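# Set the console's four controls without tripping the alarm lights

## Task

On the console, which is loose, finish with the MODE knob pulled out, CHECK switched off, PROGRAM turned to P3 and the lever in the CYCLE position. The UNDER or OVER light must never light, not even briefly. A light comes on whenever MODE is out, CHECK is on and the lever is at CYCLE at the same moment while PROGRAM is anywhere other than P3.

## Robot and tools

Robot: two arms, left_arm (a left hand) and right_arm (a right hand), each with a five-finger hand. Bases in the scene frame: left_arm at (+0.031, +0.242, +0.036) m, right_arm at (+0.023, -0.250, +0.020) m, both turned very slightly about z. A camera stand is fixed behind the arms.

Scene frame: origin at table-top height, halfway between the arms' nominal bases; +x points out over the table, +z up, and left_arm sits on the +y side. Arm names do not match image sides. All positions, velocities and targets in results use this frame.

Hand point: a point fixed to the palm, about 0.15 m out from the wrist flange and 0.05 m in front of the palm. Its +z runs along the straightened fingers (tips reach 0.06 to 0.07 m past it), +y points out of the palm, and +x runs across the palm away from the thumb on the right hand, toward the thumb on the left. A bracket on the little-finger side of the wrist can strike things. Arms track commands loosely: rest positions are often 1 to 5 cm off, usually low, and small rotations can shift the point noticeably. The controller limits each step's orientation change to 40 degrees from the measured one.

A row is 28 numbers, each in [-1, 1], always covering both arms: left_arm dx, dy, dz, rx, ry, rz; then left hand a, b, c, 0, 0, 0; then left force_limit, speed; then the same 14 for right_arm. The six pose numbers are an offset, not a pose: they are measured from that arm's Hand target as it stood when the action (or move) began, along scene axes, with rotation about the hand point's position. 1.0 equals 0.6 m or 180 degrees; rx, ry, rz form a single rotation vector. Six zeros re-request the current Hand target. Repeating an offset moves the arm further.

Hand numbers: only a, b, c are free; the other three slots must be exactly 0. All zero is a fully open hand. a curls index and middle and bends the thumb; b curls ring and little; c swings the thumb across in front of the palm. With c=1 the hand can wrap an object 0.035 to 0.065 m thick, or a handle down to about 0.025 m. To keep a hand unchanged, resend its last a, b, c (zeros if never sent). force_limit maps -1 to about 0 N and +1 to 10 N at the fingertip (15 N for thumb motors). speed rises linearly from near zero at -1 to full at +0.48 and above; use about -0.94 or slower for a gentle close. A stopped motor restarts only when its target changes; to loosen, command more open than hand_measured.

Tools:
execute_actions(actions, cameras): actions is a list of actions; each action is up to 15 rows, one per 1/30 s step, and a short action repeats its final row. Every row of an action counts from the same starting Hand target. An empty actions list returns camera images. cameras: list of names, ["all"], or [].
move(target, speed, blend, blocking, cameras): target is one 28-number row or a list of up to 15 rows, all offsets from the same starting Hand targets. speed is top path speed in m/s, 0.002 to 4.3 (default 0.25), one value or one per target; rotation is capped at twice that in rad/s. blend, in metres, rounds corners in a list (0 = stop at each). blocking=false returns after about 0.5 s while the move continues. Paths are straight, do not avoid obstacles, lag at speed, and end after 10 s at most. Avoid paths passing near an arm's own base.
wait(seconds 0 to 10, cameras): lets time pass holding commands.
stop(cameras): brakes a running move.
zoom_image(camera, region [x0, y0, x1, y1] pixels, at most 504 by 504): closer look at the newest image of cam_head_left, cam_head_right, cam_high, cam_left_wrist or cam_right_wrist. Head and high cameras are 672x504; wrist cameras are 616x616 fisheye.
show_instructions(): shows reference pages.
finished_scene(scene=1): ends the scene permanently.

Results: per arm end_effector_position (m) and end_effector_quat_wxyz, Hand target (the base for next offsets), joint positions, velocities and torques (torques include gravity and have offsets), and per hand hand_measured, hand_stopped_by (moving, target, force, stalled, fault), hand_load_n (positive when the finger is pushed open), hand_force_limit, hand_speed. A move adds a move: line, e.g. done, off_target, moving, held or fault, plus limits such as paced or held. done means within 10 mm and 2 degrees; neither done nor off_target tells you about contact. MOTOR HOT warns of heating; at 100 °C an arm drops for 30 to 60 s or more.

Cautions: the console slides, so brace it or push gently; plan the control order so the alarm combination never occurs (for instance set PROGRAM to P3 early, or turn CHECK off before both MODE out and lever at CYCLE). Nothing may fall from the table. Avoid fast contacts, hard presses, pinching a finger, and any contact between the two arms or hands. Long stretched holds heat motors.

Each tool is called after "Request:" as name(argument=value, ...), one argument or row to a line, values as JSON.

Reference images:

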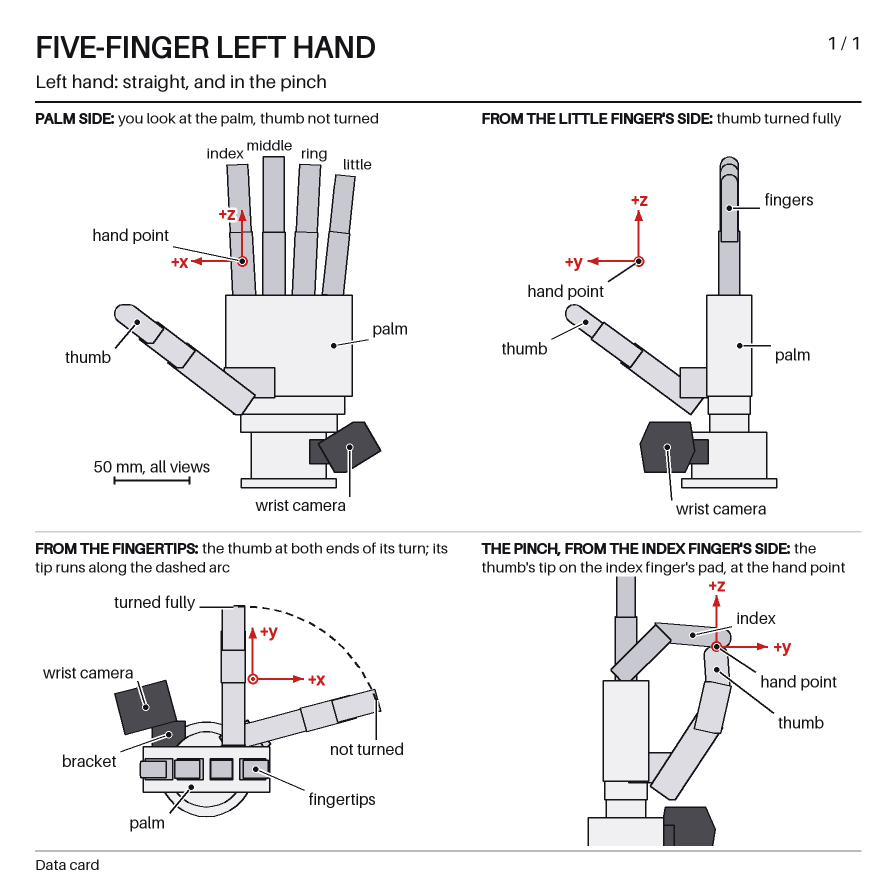

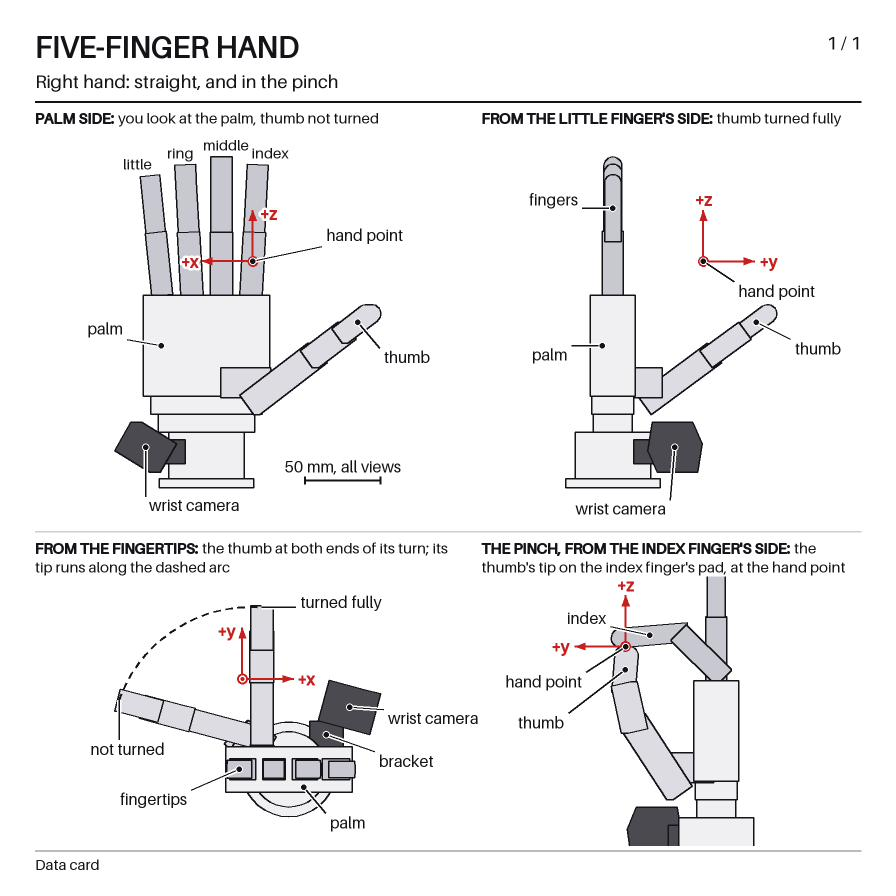

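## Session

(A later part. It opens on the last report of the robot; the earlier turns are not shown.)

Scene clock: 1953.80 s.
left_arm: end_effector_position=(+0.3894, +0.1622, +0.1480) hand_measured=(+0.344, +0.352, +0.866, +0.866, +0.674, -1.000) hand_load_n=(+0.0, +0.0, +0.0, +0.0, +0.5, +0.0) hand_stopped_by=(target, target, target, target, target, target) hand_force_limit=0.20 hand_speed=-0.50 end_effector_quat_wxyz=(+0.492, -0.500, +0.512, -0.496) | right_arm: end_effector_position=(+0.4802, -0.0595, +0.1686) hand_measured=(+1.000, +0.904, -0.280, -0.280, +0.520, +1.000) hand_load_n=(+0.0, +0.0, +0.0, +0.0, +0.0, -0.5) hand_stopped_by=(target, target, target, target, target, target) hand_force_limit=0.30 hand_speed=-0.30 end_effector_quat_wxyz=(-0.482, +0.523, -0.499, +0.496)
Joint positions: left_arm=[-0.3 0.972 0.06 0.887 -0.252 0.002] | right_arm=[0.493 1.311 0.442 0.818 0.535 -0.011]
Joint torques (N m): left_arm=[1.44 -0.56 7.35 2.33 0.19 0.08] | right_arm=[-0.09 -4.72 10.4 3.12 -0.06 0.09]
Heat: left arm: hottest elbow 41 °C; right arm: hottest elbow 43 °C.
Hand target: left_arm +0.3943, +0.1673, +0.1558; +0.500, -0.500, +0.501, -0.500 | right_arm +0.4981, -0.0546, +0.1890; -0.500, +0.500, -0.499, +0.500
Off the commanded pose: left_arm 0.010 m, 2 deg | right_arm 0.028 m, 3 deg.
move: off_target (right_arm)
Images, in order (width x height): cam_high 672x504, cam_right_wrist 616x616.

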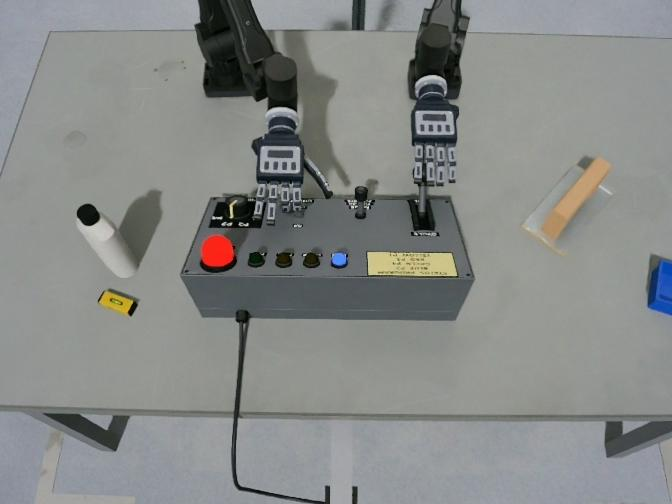

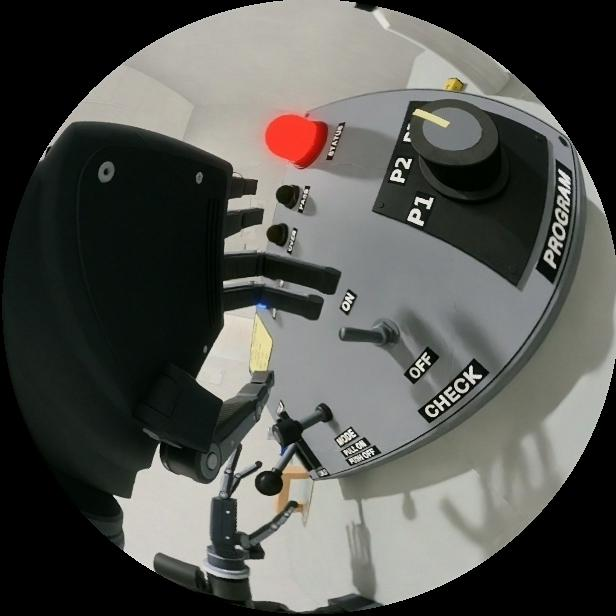

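Request:
move(
  target=[
    [0,0,0,0,0,0,0.1,0.333,1,0,0,0,0.2,-0.5,0.003,0.002,-0.052,0,0,0,0.64,0,0,0,0,0,0.3,-0.3],
  ],
  speed=0.06,
  cameras=["cam_high","cam_right_wrist"],
)

Scene clock: 1958.80 s.
left_arm: end_effector_position=(+0.3894, +0.1622, +0.1480) hand_measured=(+0.344, +0.352, +0.866, +0.866, +0.674, -1.000) hand_load_n=(+0.0, +0.0, -0.5, +0.0, +0.0, +0.0) hand_stopped_by=(target, target, target, target, target, target) hand_force_limit=0.20 hand_speed=-0.50 end_effector_quat_wxyz=(+0.492, -0.500, +0.512, -0.496) | right_arm: end_effector_position=(+0.4893, -0.0540, +0.1486) hand_measured=(+1.000, +0.904, -0.280, -0.280, +0.520, +1.000) hand_load_n=(+0.0, +0.0, +0.0, +0.0, +0.0, +0.0) hand_stopped_by=(target, target, target, target, target, target) hand_force_limit=0.30 hand_speed=-0.30 end_effector_quat_wxyz=(+0.490, -0.515, +0.498, -0.497)
Joint positions: left_arm=[-0.3 0.972 0.06 0.887 -0.252 0.002] | right_arm=[0.493 1.426 0.442 0.954 0.535 -0.01]
Joint torques (N m): left_arm=[1.73 -0.03 7.45 2.54 0.23 0.07] | right_arm=[-0.32 -5.6 7.95 3.06 -0.04 0.04]
Heat: left arm: hottest elbow 41 °C; right arm: hottest elbow 43 °C.
Hand target: left_arm +0.3943, +0.1673, +0.1558; +0.500, -0.500, +0.501, -0.500 | right_arm +0.4998, -0.0534, +0.1579; +0.500, -0.500, +0.500, -0.500
Off the commanded pose: left_arm 0.010 m, 2 deg | right_arm 0.014 m, 2 deg.
move: off_target (right_arm)
Images, in order (width x height): cam_high 672x504, cam_right_wrist 616x616.

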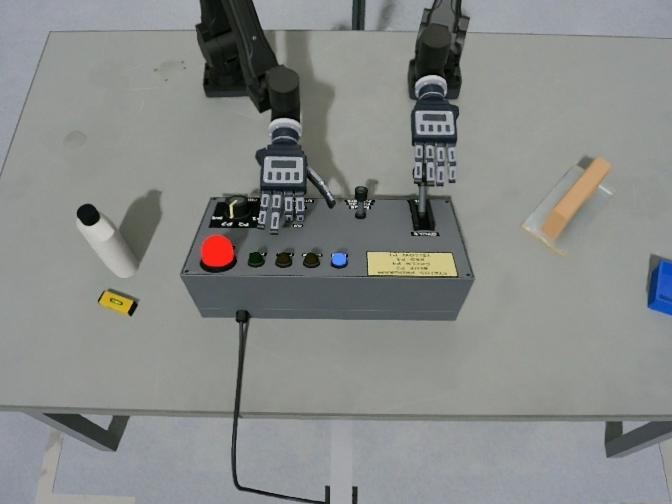

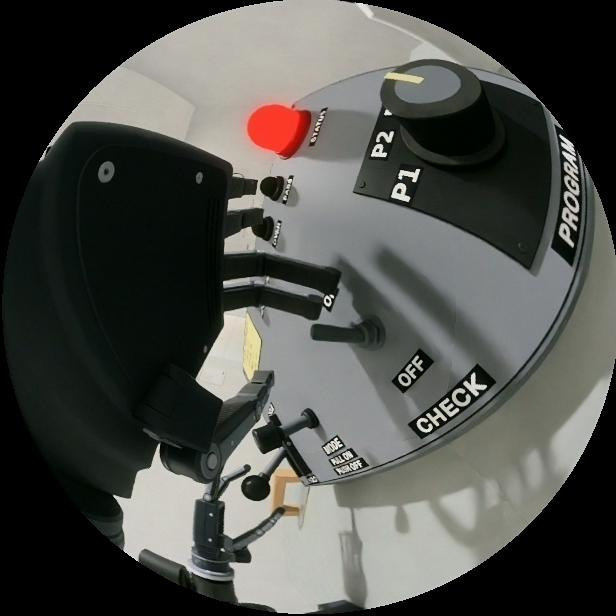

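Request:
zoom_image(
  camera="cam_right_wrist",
  region=[240, 230, 440, 390],
)

Request:
zoom_image(
  camera="cam_high",
  region=[230, 140, 350, 240],
)

Scaled by 2.520 from the camera's 616x616 image, which has a finer 880x880 frame.

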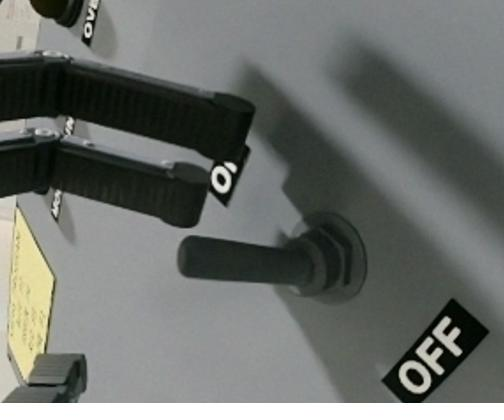

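Scaled by 4.200.

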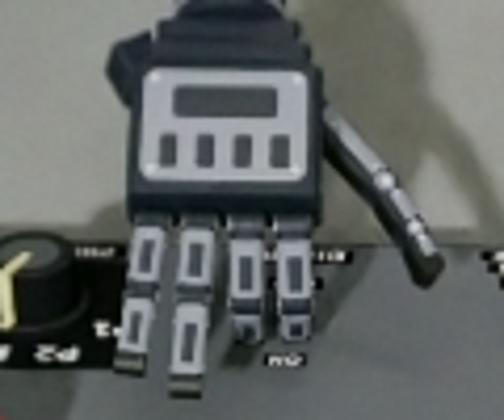

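Request:
move(
  target=[
    [0,0,0,0,0,0,0.1,0.333,1,0,0,0,0.2,-0.5,-0.005,-0.01,-0.0183,0,0,0,0.64,0,0,0,0,0,0.3,-0.3],
  ],
  speed=0.06,
  cameras=["cam_high","cam_right_wrist"],
)

Scene clock: 1979.43 s.
left_arm: end_effector_position=(+0.3894, +0.1622, +0.1480) hand_measured=(+0.344, +0.352, +0.866, +0.866, +0.674, -1.000) hand_load_n=(+0.0, +0.0, +0.0, +0.0, +0.0, +0.0) hand_stopped_by=(target, target, target, target, target, target) hand_force_limit=0.20 hand_speed=-0.50 end_effector_quat_wxyz=(+0.492, -0.500, +0.512, -0.496) | right_arm: end_effector_position=(+0.4938, -0.0554, +0.1481) hand_measured=(+1.000, +0.904, -0.280, -0.280, +0.520, +1.000) hand_load_n=(+0.0, +0.0, +0.0, +0.0, +0.0, +0.0) hand_stopped_by=(target, target, target, target, target, target) hand_force_limit=0.30 hand_speed=-0.30 end_effector_quat_wxyz=(+0.497, -0.508, +0.496, -0.499)
Joint positions: left_arm=[-0.3 0.972 0.06 0.887 -0.252 0.002] | right_arm=[0.482 1.453 0.442 1.003 0.524 -0.01]
Joint torques (N m): left_arm=[1.67 -0.67 7.27 2.48 0.13 0.11] | right_arm=[-0.15 -5.89 5.97 3.04 -0.09 0.06]
Heat: left arm: hottest elbow 41 °C; right arm: hottest elbow 42 °C.
Hand target: left_arm +0.3943, +0.1673, +0.1558; +0.500, -0.500, +0.501, -0.500 | right_arm +0.4968, -0.0594, +0.1468; +0.500, -0.500, +0.499, -0.500
Off the commanded pose: left_arm 0.010 m, 2 deg | right_arm 0.005 m, 1 deg.
move: done
Images, in order (width x height): cam_high 672x504, cam_right_wrist 616x616.

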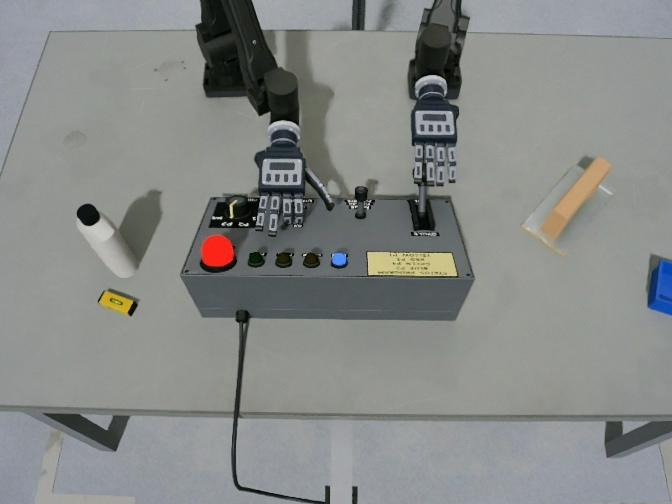

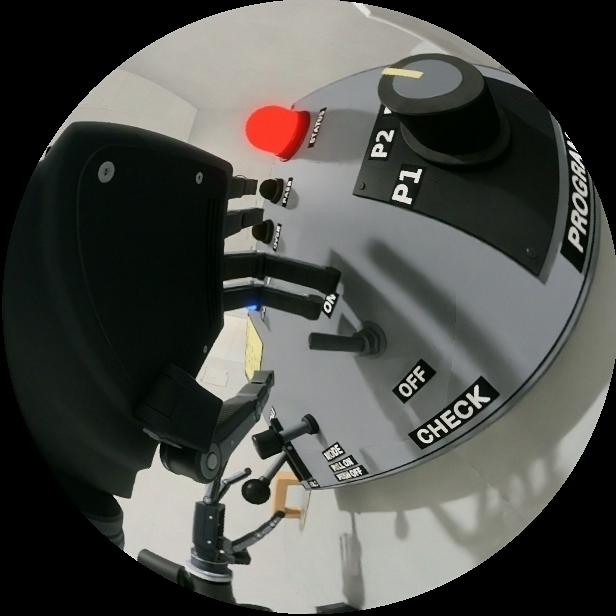

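Request:
move(
  target=[
    [0,0,0,0,0,0,0.1,0.333,1,0,0,0,0.2,-0.5,-0.015,-0.005,-0.0233,0,0,0,0.64,0,0,0,0,0,0.3,-0.3],
    [0,0,0,0,0,0,0.1,0.333,1,0,0,0,0.2,-0.5,-0.1,0.003,-0.045,0,0,0,0.64,0,0,0,0,0,0.3,-0.3],
  ],
  speed=0.06,
  cameras=["cam_high","cam_right_wrist"],
)

Scene clock: 1989.07 s.
left_arm: end_effector_position=(+0.3894, +0.1622, +0.1480) hand_measured=(+0.344, +0.352, +0.866, +0.866, +0.674, -1.000) hand_load_n=(+0.0, +0.0, +0.0, +0.0, +0.0, +0.0) hand_stopped_by=(target, target, target, target, target, target) hand_force_limit=0.20 hand_speed=-0.50 end_effector_quat_wxyz=(+0.492, -0.500, +0.512, -0.496) | right_arm: end_effector_position=(+0.4378, -0.0628, +0.1126) hand_measured=(+1.000, +0.904, -0.280, -0.280, +0.520, +1.000) hand_load_n=(+0.0, -0.5, +0.0, +0.0, +0.0, -0.5) hand_stopped_by=(target, target, target, target, target, target) hand_force_limit=0.30 hand_speed=-0.30 end_effector_quat_wxyz=(+0.488, -0.509, +0.502, -0.502)
Joint positions: left_arm=[-0.3 0.972 0.06 0.887 -0.252 0.002] | right_arm=[0.574 1.481 0.295 1.16 0.632 -0.005]
Joint torques (N m): left_arm=[1.61 -0.44 7.17 2.48 0.12 0.1] | right_arm=[1.38 -5.83 4.7 3.11 0.15 0]
Heat: left arm: hottest elbow 41 °C; right arm: hottest elbow 41 °C.
Hand target: left_arm +0.3943, +0.1673, +0.1558; +0.500, -0.500, +0.501, -0.500 | right_arm +0.4369, -0.0577, +0.1198; +0.500, -0.500, +0.500, -0.500
Off the commanded pose: left_arm 0.010 m, 2 deg | right_arm 0.009 m, 2 deg.
move: done
Images, in order (width x height): cam_high 672x504, cam_right_wrist 616x616.

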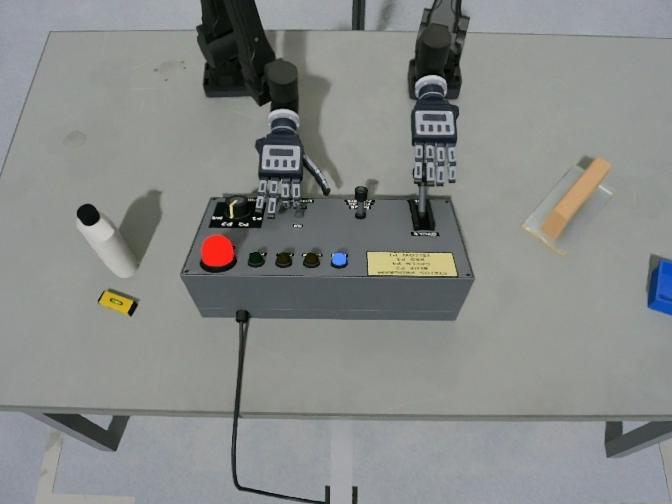

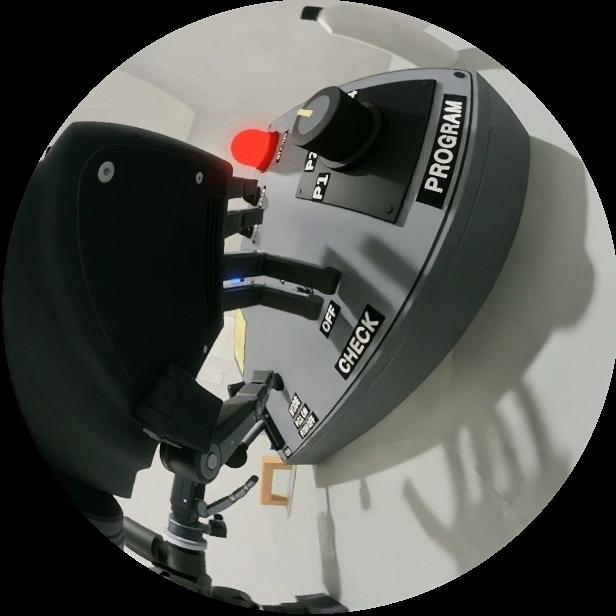

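Request:
zoom_image(
  camera="cam_right_wrist",
  region=[200, 200, 400, 360],
)

Request:
zoom_image(
  camera="cam_high",
  region=[230, 140, 350, 240],
)

Scaled by 2.520 from the camera's 616x616 image, which has a finer 880x880 frame.

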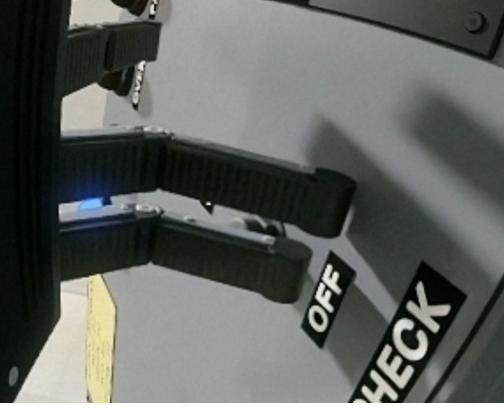

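Scaled by 4.200.

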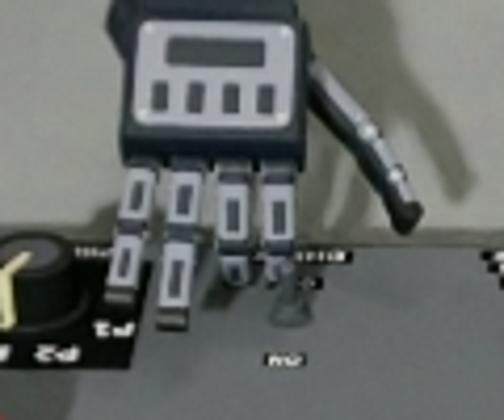

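Request:
move(
  target=[
    [0,0,0,0,0,0,0.1,0.333,1,0,0,0,0.2,-0.5,0.003,0.0,0.1333,0,0,0,0.64,0,0,0,0,0,0.3,-0.3],
    [0,0,0,0,0,0,0.1,0.333,1,0,0,0,0.2,-0.5,0.1,0.0045,0.1167,0,0,0,0.64,0,0,0,0,0,0.3,-0.3],
    [0,0,0,0,0,0,0.1,0.333,1,0,0,0,0.2,-0.5,0.093,0.0,0.05,0,0,0,0.64,0,0,0,0,0,0.3,-0.3],
  ],
  speed=0.09,
  blend=[0.01,0.0,0.0],
  cameras=["cam_high","cam_right_wrist"],
)

Scene clock: 2007.40 s.
left_arm: end_effector_position=(+0.3894, +0.1622, +0.1480) hand_measured=(+0.344, +0.352, +0.866, +0.866, +0.674, -1.000) hand_load_n=(+0.0, +0.0, +0.0, +0.0, +0.0, +0.0) hand_stopped_by=(target, target, target, target, target, target) hand_force_limit=0.20 hand_speed=-0.50 end_effector_quat_wxyz=(+0.492, -0.500, +0.512, -0.496) | right_arm: end_effector_position=(+0.4892, -0.0538, +0.1505) hand_measured=(+1.000, +0.904, -0.280, -0.280, +0.520, +1.000) hand_load_n=(+0.0, +0.0, +0.0, +0.0, -0.5, -0.5) hand_stopped_by=(target, target, target, target, target, target) hand_force_limit=0.30 hand_speed=-0.30 end_effector_quat_wxyz=(+0.498, -0.507, +0.497, -0.498)
Joint positions: left_arm=[-0.3 0.972 0.06 0.887 -0.252 0.002] | right_arm=[0.493 1.436 0.435 0.991 0.535 -0.005]
Joint torques (N m): left_arm=[1.73 -0.03 7.05 2.45 0.12 0.07] | right_arm=[-0.56 -5.3 6.26 3.15 -0.07 0]
Heat: left arm: hottest elbow 41 °C; right arm: hottest elbow 40 °C.
Hand target: left_arm +0.3943, +0.1673, +0.1558; +0.500, -0.500, +0.501, -0.500 | right_arm +0.4927, -0.0577, +0.1499; +0.500, -0.500, +0.500, -0.500
Off the commanded pose: left_arm 0.010 m, 2 deg | right_arm 0.005 m, 1 deg.
move: done
Images, in order (width x height): cam_high 672x504, cam_right_wrist 616x616.

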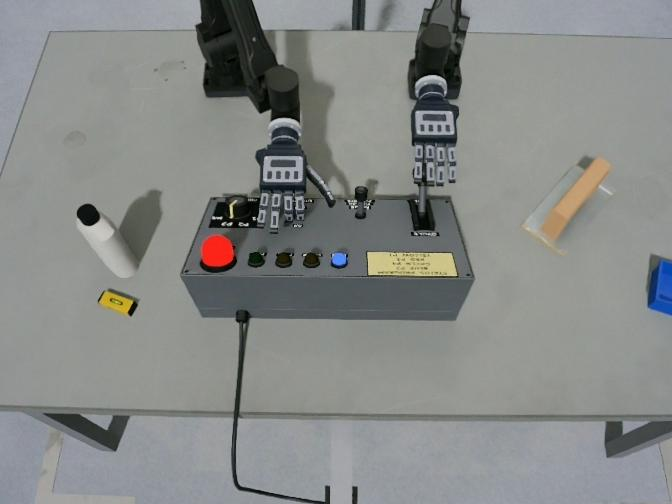

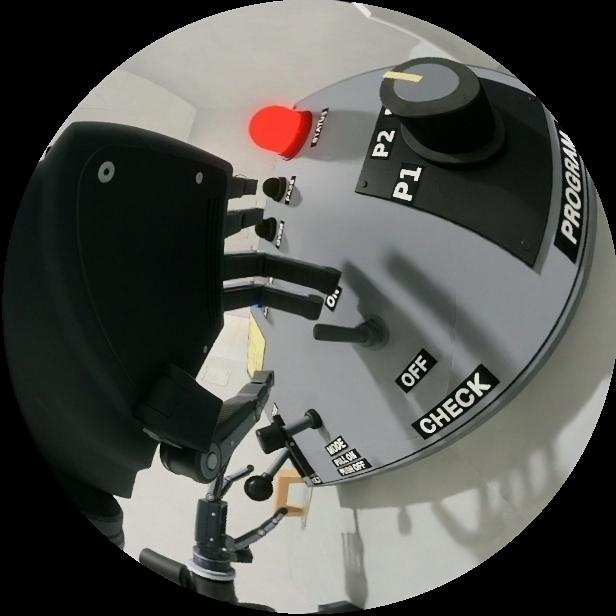

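Request:
move(
  target=[
    [0,0,0,0,0,0,0.1,0.333,1,0,0,0,0.2,-0.5,-0.008,-0.001,-0.0267,0,0,0,0.64,0,0,0,0,0,0.3,-0.3],
  ],
  speed=0.06,
  cameras=["cam_high","cam_right_wrist"],
)

Scene clock: 2014.80 s.
left_arm: end_effector_position=(+0.3894, +0.1622, +0.1480) hand_measured=(+0.344, +0.352, +0.866, +0.866, +0.674, -1.000) hand_load_n=(+0.0, +0.0, +0.0, +0.0, +0.0, +0.0) hand_stopped_by=(target, target, target, target, target, target) hand_force_limit=0.20 hand_speed=-0.50 end_effector_quat_wxyz=(+0.492, -0.500, +0.512, -0.496) | right_arm: end_effector_position=(+0.4868, -0.0554, +0.1401) hand_measured=(+1.000, +0.904, -0.280, -0.280, +0.520, +1.000) hand_load_n=(+0.0, +0.0, -1.5, +0.0, +0.0, -0.5) hand_stopped_by=(target, target, target, target, target, target) hand_force_limit=0.30 hand_speed=-0.30 end_effector_quat_wxyz=(+0.503, -0.502, +0.496, -0.499)
Joint positions: left_arm=[-0.3 0.972 0.06 0.887 -0.252 0.002] | right_arm=[0.493 1.483 0.416 1.072 0.535 -0.005]
Joint torques (N m): left_arm=[1.85 -0.26 7.17 2.37 0.13 0.09] | right_arm=[0.26 -5.19 5.53 2.8 0.09 0.02]
Heat: left arm: hottest elbow 41 °C; right arm: hottest elbow 39 °C.
Hand target: left_arm +0.3943, +0.1673, +0.1558; +0.500, -0.500, +0.501, -0.500 | right_arm +0.4879, -0.0583, +0.1338; +0.500, -0.500, +0.500, -0.500
Off the commanded pose: left_arm 0.010 m, 2 deg | right_arm 0.007 m, 1 deg.
move: done
Images, in order (width x height): cam_high 672x504, cam_right_wrist 616x616.

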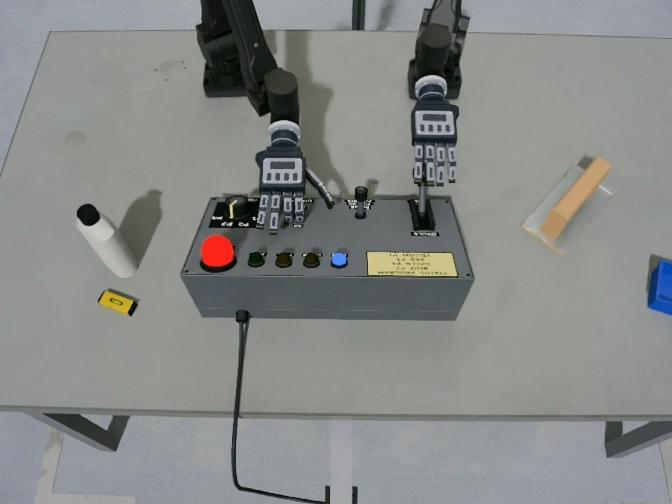

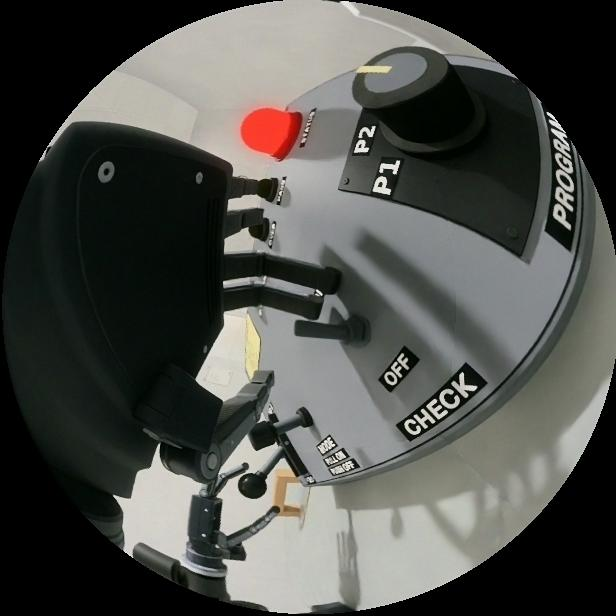

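Request:
move(
  target=[0,0,0,0,0,0,0.1,0.333,1,0,0,0,0.2,-0.5,-0.1,0.013,-0.02,0,0,0,0.64,0,0,0,0,0,0.3,-0.3],
  speed=0.06,
  cameras=["cam_high","cam_right_wrist"],
)

Scene clock: 2020.90 s.
left_arm: end_effector_position=(+0.3894, +0.1622, +0.1480) hand_measured=(+0.344, +0.352, +0.866, +0.866, +0.674, -1.000) hand_load_n=(+0.0, +0.0, +0.0, +0.0, +0.0, +0.0) hand_stopped_by=(target, target, target, target, target, target) hand_force_limit=0.20 hand_speed=-0.50 end_effector_quat_wxyz=(+0.492, -0.500, +0.512, -0.496) | right_arm: end_effector_position=(+0.4448, -0.0545, +0.1429) hand_measured=(+1.000, +0.904, -0.280, -0.280, +0.520, +1.000) hand_load_n=(+0.0, +0.0, +0.0, +8.0, +0.0, +0.0) hand_stopped_by=(target, target, target, target, target, target) hand_force_limit=0.30 hand_speed=-0.30 end_effector_quat_wxyz=(+0.512, -0.473, +0.504, -0.510)
Joint positions: left_arm=[-0.3 0.972 0.06 0.887 -0.252 0.002] | right_arm=[0.596 1.449 0.32 1.185 0.676 -0.001]
Joint torques (N m): left_arm=[1.61 0.15 7.12 2.48 0.2 0.11] | right_arm=[2.49 -4.89 2.66 1.47 -0.07 -0.07]
Heat: left arm: hottest elbow 41 °C; right arm: hottest elbow 39 °C.
Hand target: left_arm +0.3943, +0.1673, +0.1558; +0.500, -0.500, +0.501, -0.500 | right_arm +0.4278, -0.0503, +0.1219; +0.500, -0.500, +0.499, -0.500
Off the commanded pose: left_arm 0.010 m, 2 deg | right_arm 0.027 m, 4 deg.
move: off_target (right_arm)
Images, in order (width x height): cam_high 672x504, cam_right_wrist 616x616.

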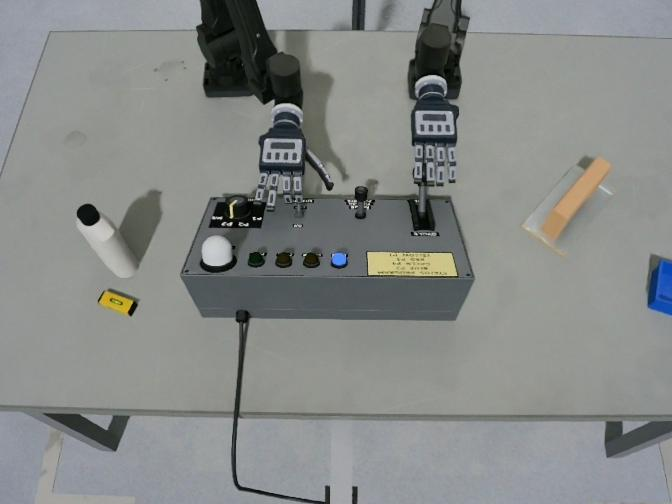

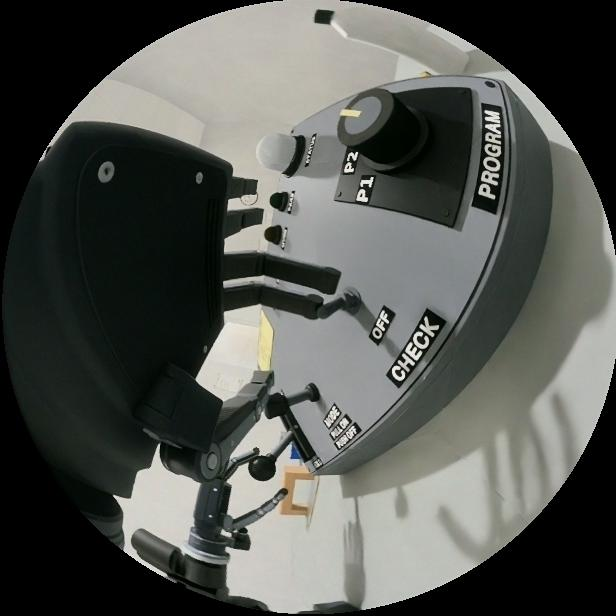

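Request:
zoom_image(
  camera="cam_right_wrist",
  region=[220, 220, 420, 380],
)

Request:
zoom_image(
  camera="cam_high",
  region=[230, 140, 350, 240],
)

Scaled by 2.520 from the camera's 616x616 image, which has a finer 880x880 frame.

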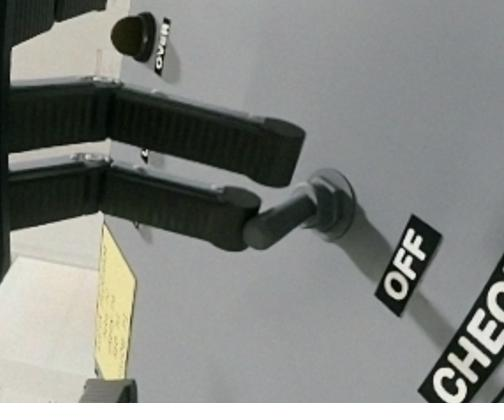

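Scaled by 4.200.

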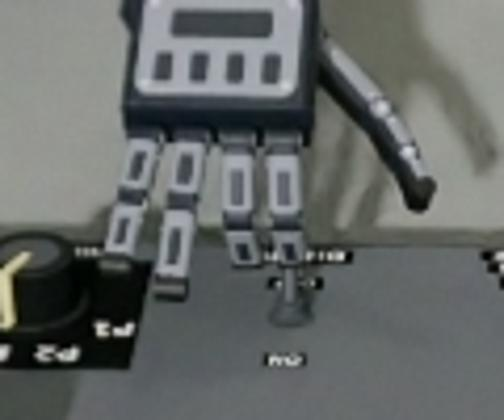

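Request:
move(
  target=[
    [0,0,0,0,0,0,0.1,0.333,1,0,0,0,0.2,-0.5,0.04,-0.003,0.072,0,0,0,0.64,0,0,0,0,0,0.3,-0.3],
    [0,0,0,0,0,0,0.1,0.333,1,0,0,0,0.2,-0.5,0.037,-0.0095,0.18,0,0,0,0.64,0,0,0,0,0,0.3,-0.3],
    [0,0,0,0,0,0,0.1,0.333,1,0,0,0,0.2,-0.5,-0.138,-0.066,0.247,0,0,0,0.64,0,0,0,0,0,0.3,-0.3],
  ],
  speed=0.12,
  blend=[0.01,0.02,0.0],
  cameras=["cam_head_right","cam_high","cam_left_wrist","cam_right_wrist"],
)

Scene clock: 2034.73 s.
left_arm: end_effector_position=(+0.3894, +0.1622, +0.1480) hand_measured=(+0.344, +0.352, +0.866, +0.866, +0.674, -1.000) hand_load_n=(+0.0, +0.0, +0.0, +0.0, +0.0, +0.0) hand_stopped_by=(target, target, target, target, target, target) hand_force_limit=0.20 hand_speed=-0.50 end_effector_quat_wxyz=(+0.492, -0.500, +0.512, -0.496) | right_arm: end_effector_position=(+0.3475, -0.0927, +0.2661) hand_measured=(+1.000, +0.904, -0.280, -0.280, +0.520, +1.000) hand_load_n=(+0.0, +0.0, +0.0, +0.0, +0.0, +0.0) hand_stopped_by=(target, target, target, target, target, target) hand_force_limit=0.30 hand_speed=-0.30 end_effector_quat_wxyz=(+0.497, -0.499, +0.502, -0.502)
Joint positions: left_arm=[-0.3 0.972 0.06 0.887 -0.252 0.002] | right_arm=[0.73 0.553 0.341 0.21 0.789 -0.001]
Joint torques (N m): left_arm=[1.08 0.03 7.32 2.58 0.16 0.11] | right_arm=[1.32 -0.26 10.5 1.35 0.17 -0.05]
Heat: left arm: hottest elbow 41 °C; right arm: hottest elbow 37 °C.
Hand target: left_arm +0.3943, +0.1673, +0.1558; +0.500, -0.500, +0.501, -0.500 | right_arm +0.3451, -0.0901, +0.2701; +0.500, -0.500, +0.500, -0.500
Off the commanded pose: left_arm 0.010 m, 2 deg | right_arm 0.005 m, 1 deg.
move: done
Images, in order (width x height): cam_head_right 672x504, cam_high 672x504, cam_left_wrist 616x616, cam_right_wrist 616x616.

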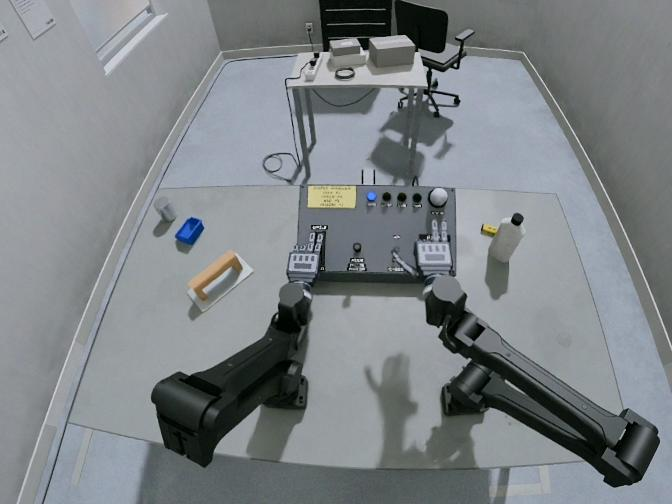

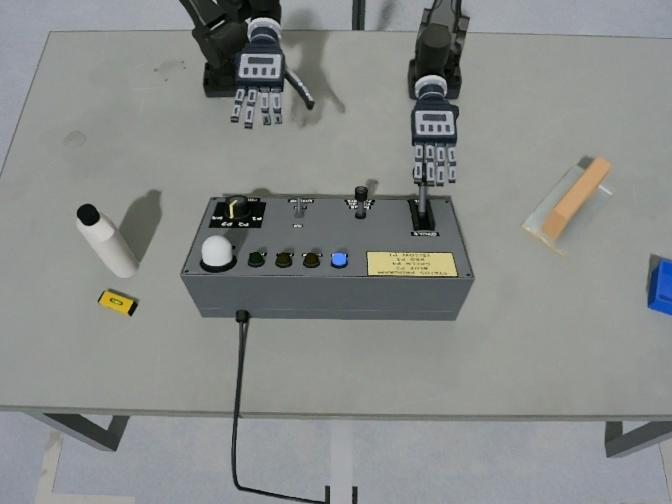

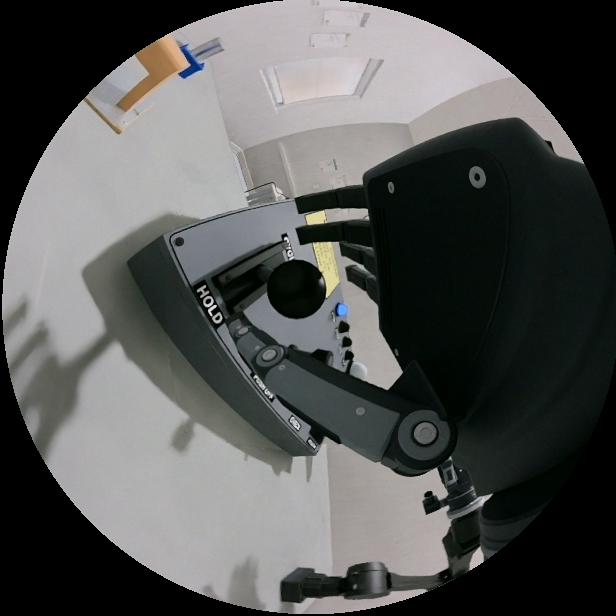

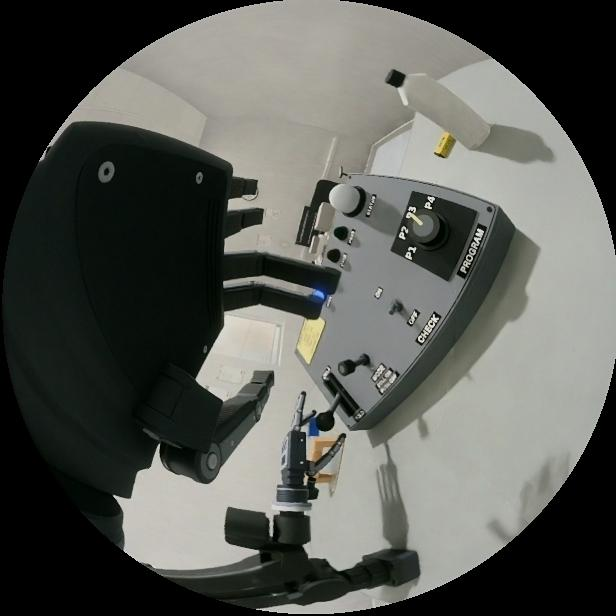

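Request:
execute_actions(
  actions=[],
  cameras=["cam_high", "cam_left_wrist", "cam_right_wrist"],
)

Scene clock: 2046.13 s.
left_arm: end_effector_position=(+0.3894, +0.1622, +0.1480) hand_measured=(+0.344, +0.352, +0.866, +0.866, +0.674, -1.000) hand_load_n=(+0.0, +0.0, +0.0, +0.0, +0.0, +0.0) hand_stopped_by=(target, target, target, target, target, target) hand_force_limit=0.20 hand_speed=-0.50 end_effector_quat_wxyz=(+0.492, -0.500, +0.512, -0.496) | right_arm: end_effector_position=(+0.3475, -0.0927, +0.2660) hand_measured=(+1.000, +0.904, -0.280, -0.280, +0.520, +1.000) hand_load_n=(+0.0, -0.5, +0.0, +0.0, +0.0, -0.5) hand_stopped_by=(target, target, target, target, target, target) hand_force_limit=0.30 hand_speed=-0.30 end_effector_quat_wxyz=(+0.497, -0.499, +0.502, -0.502)
Joint positions: left_arm=[-0.3 0.972 0.06 0.887 -0.252 0.002] | right_arm=[0.73 0.553 0.341 0.21 0.789 -0.001]
Joint velocities: within noise
Joint torques (N m): left_arm=[1.61 -0.32 7.08 2.52 0.18 0.06] | right_arm=[1.55 0.03 10.48 1.43 0.15 -0.06]
Heat: left arm: hottest elbow 41 °C; right arm: hottest elbow 39 °C.
Hand target: left_arm +0.3943, +0.1673, +0.1558; +0.500, -0.500, +0.501, -0.500 | right_arm +0.3451, -0.0901, +0.2701; +0.500, -0.500, +0.500, -0.500
Off the commanded pose: left_arm 0.010 m, 2 deg | right_arm 0.006 m, 1 deg.
Images, in order (width x height): cam_high 672x504, cam_left_wrist 616x616, cam_right_wrist 616x616.

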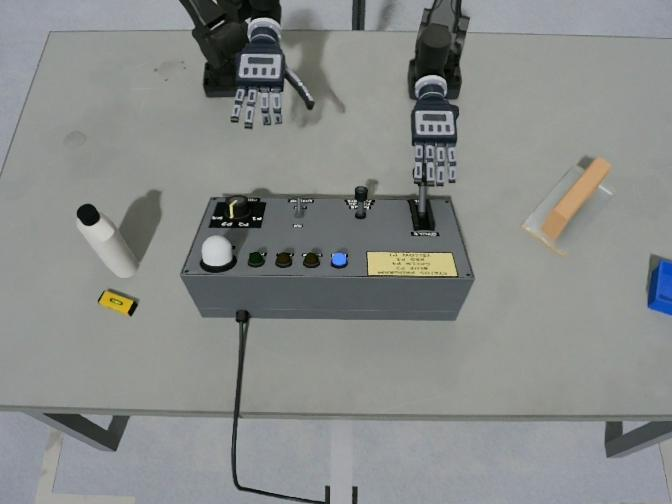

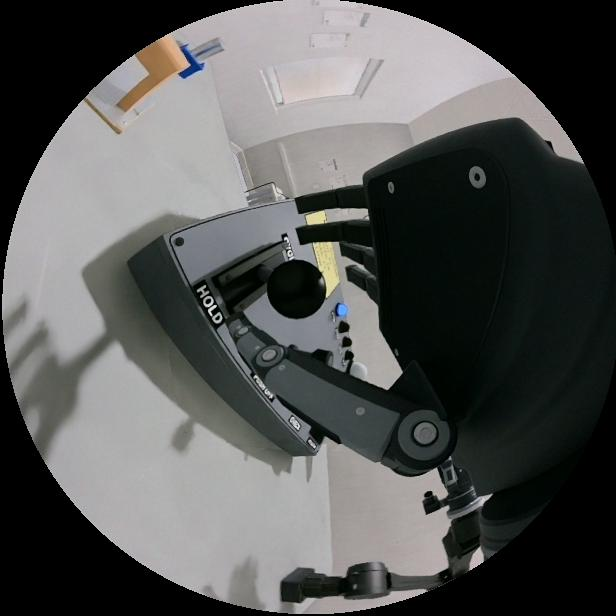

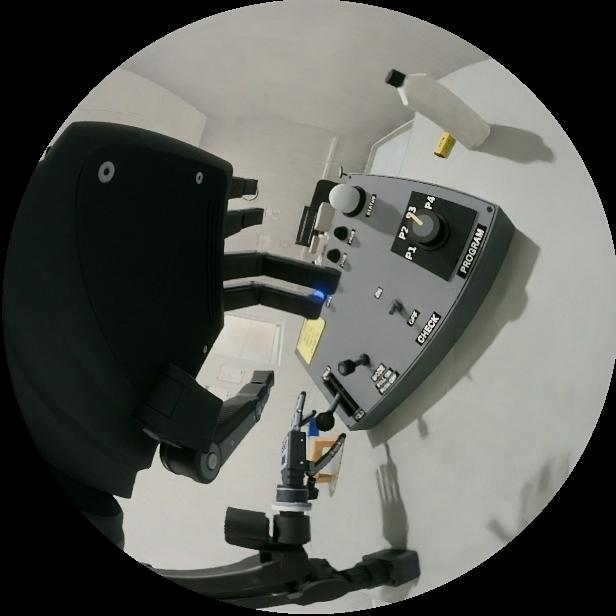

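Request:
move(
  target=[0,0,0,0,0,0, 0.8,0.333,1,0,0,0, 0.2,-0.7, 0,0,0,0,0,0, 0.64,0,0,0,0,0, 0.3,-0.3],
  cameras=["cam_left_wrist"],
)

Scene clock: 2051.03 s.
left_arm: end_effector_position=(+0.3903, +0.1625, +0.1495) hand_measured=(+0.414, +0.248, +0.188, +0.152, +0.326, -1.000) hand_load_n=(+0.0, +0.5, +10.0, +10.5, +13.0, +1.0) hand_stopped_by=(target, target, force, force, force, target) hand_force_limit=0.20 hand_speed=-0.70 end_effector_quat_wxyz=(+0.493, -0.499, +0.511, -0.497) | right_arm: end_effector_position=(+0.3475, -0.0927, +0.2660) hand_measured=(+1.000, +0.904, -0.280, -0.280, +0.520, +1.000) hand_load_n=(+0.0, +0.0, +0.0, +0.0, +0.0, +0.0) hand_stopped_by=(target, target, target, target, target, target) hand_force_limit=0.30 hand_speed=-0.30 end_effector_quat_wxyz=(+0.497, -0.499, +0.502, -0.502)
Joint positions: left_arm=[-0.298 0.973 0.061 0.891 -0.251 0.002] | right_arm=[0.73 0.553 0.341 0.21 0.789 -0.001]
Joint torques (N m): left_arm=[1.61 -0.15 7.25 2.32 0.11 0.09] | right_arm=[1.32 0.15 10.47 1.52 0.15 -0.04]
Heat: left arm: hottest elbow 41 °C; right arm: hottest elbow 39 °C.
Hand target: left_arm +0.3943, +0.1673, +0.1557; +0.500, -0.500, +0.501, -0.500 | right_arm +0.3451, -0.0901, +0.2701; +0.500, -0.500, +0.500, -0.500
Off the commanded pose: left_arm 0.009 m, 1 deg | right_arm 0.005 m, 1 deg.
move: done
Images, in order (width x height): cam_left_wrist 616x616.

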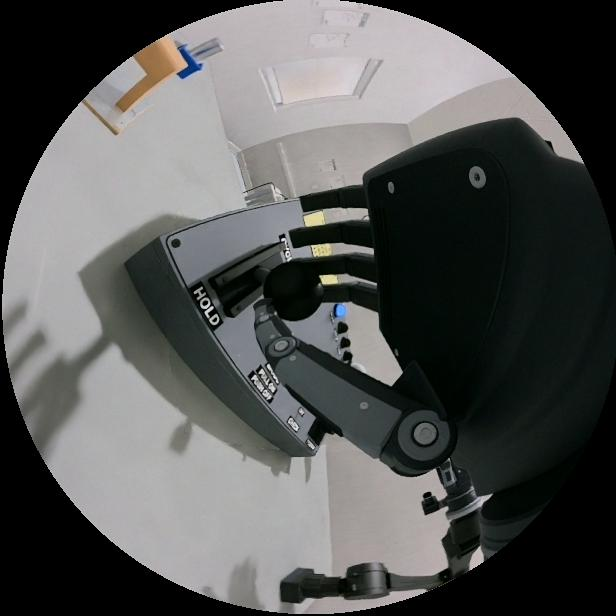

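Request:
move(
  target=[
    [0.085,0.003,0.052,0,0,0, 0.8,0.333,1,0,0,0, 0.2,-0.7, 0,0,0,0,0,0, 0.64,0,0,0,0,0, 0.3,-0.3],
    [0.133,0.005,0.064,0,0,0, 0.8,0.333,1,0,0,0, 0.2,-0.7, 0,0,0,0,0,0, 0.64,0,0,0,0,0, 0.3,-0.3],
  ],
  speed=0.08,
  blend=[0.02, 0],
  cameras=["cam_left_wrist", "cam_high"],
)

Scene clock: 2060.20 s.
left_arm: end_effector_position=(+0.4224, +0.1698, +0.1317) hand_measured=(+0.414, +0.248, +0.188, +0.150, +0.326, -1.000) hand_load_n=(+0.0, +0.0, +0.0, +0.0, +5.0, +0.0) hand_stopped_by=(target, target, force, force, force, target) hand_force_limit=0.20 hand_speed=-0.70 end_effector_quat_wxyz=(-0.463, +0.522, -0.547, +0.462) | right_arm: end_effector_position=(+0.3475, -0.0927, +0.2660) hand_measured=(+1.000, +0.904, -0.280, -0.280, +0.520, +1.000) hand_load_n=(+0.0, +0.0, +0.0, +0.0, +0.5, -0.5) hand_stopped_by=(target, target, target, target, target, target) hand_force_limit=0.30 hand_speed=-0.30 end_effector_quat_wxyz=(+0.497, -0.499, +0.502, -0.502)
Joint positions: left_arm=[-0.213 1.082 0.173 0.762 -0.159 0.002] | right_arm=[0.73 0.553 0.341 0.21 0.789 -0.001]
Joint torques (N m): left_arm=[2.2 -1.85 16.05 3.32 0.01 0.05] | right_arm=[1.73 -0.03 10.48 1.44 0.14 -0.04]
Heat: left arm: hottest elbow 42 °C; right arm: hottest elbow 40 °C.
Hand target: left_arm +0.4741, +0.1703, +0.1941; -0.500, +0.500, -0.501, +0.500 | right_arm +0.3451, -0.0901, +0.2701; +0.500, -0.500, +0.500, -0.500
Off the commanded pose: left_arm 0.081 m, 8 deg | right_arm 0.005 m, 1 deg.
move: off_target (left_arm); blend cut to 0.0149 m at target 1
Images, in order (width x height): cam_high 672x504, cam_left_wrist 616x616.

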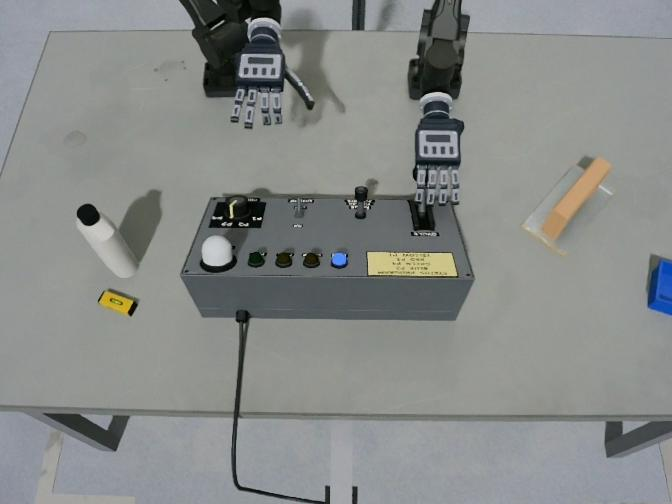

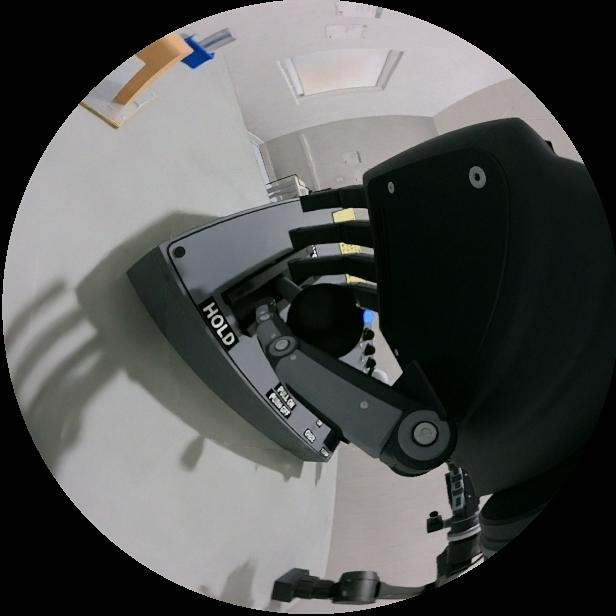

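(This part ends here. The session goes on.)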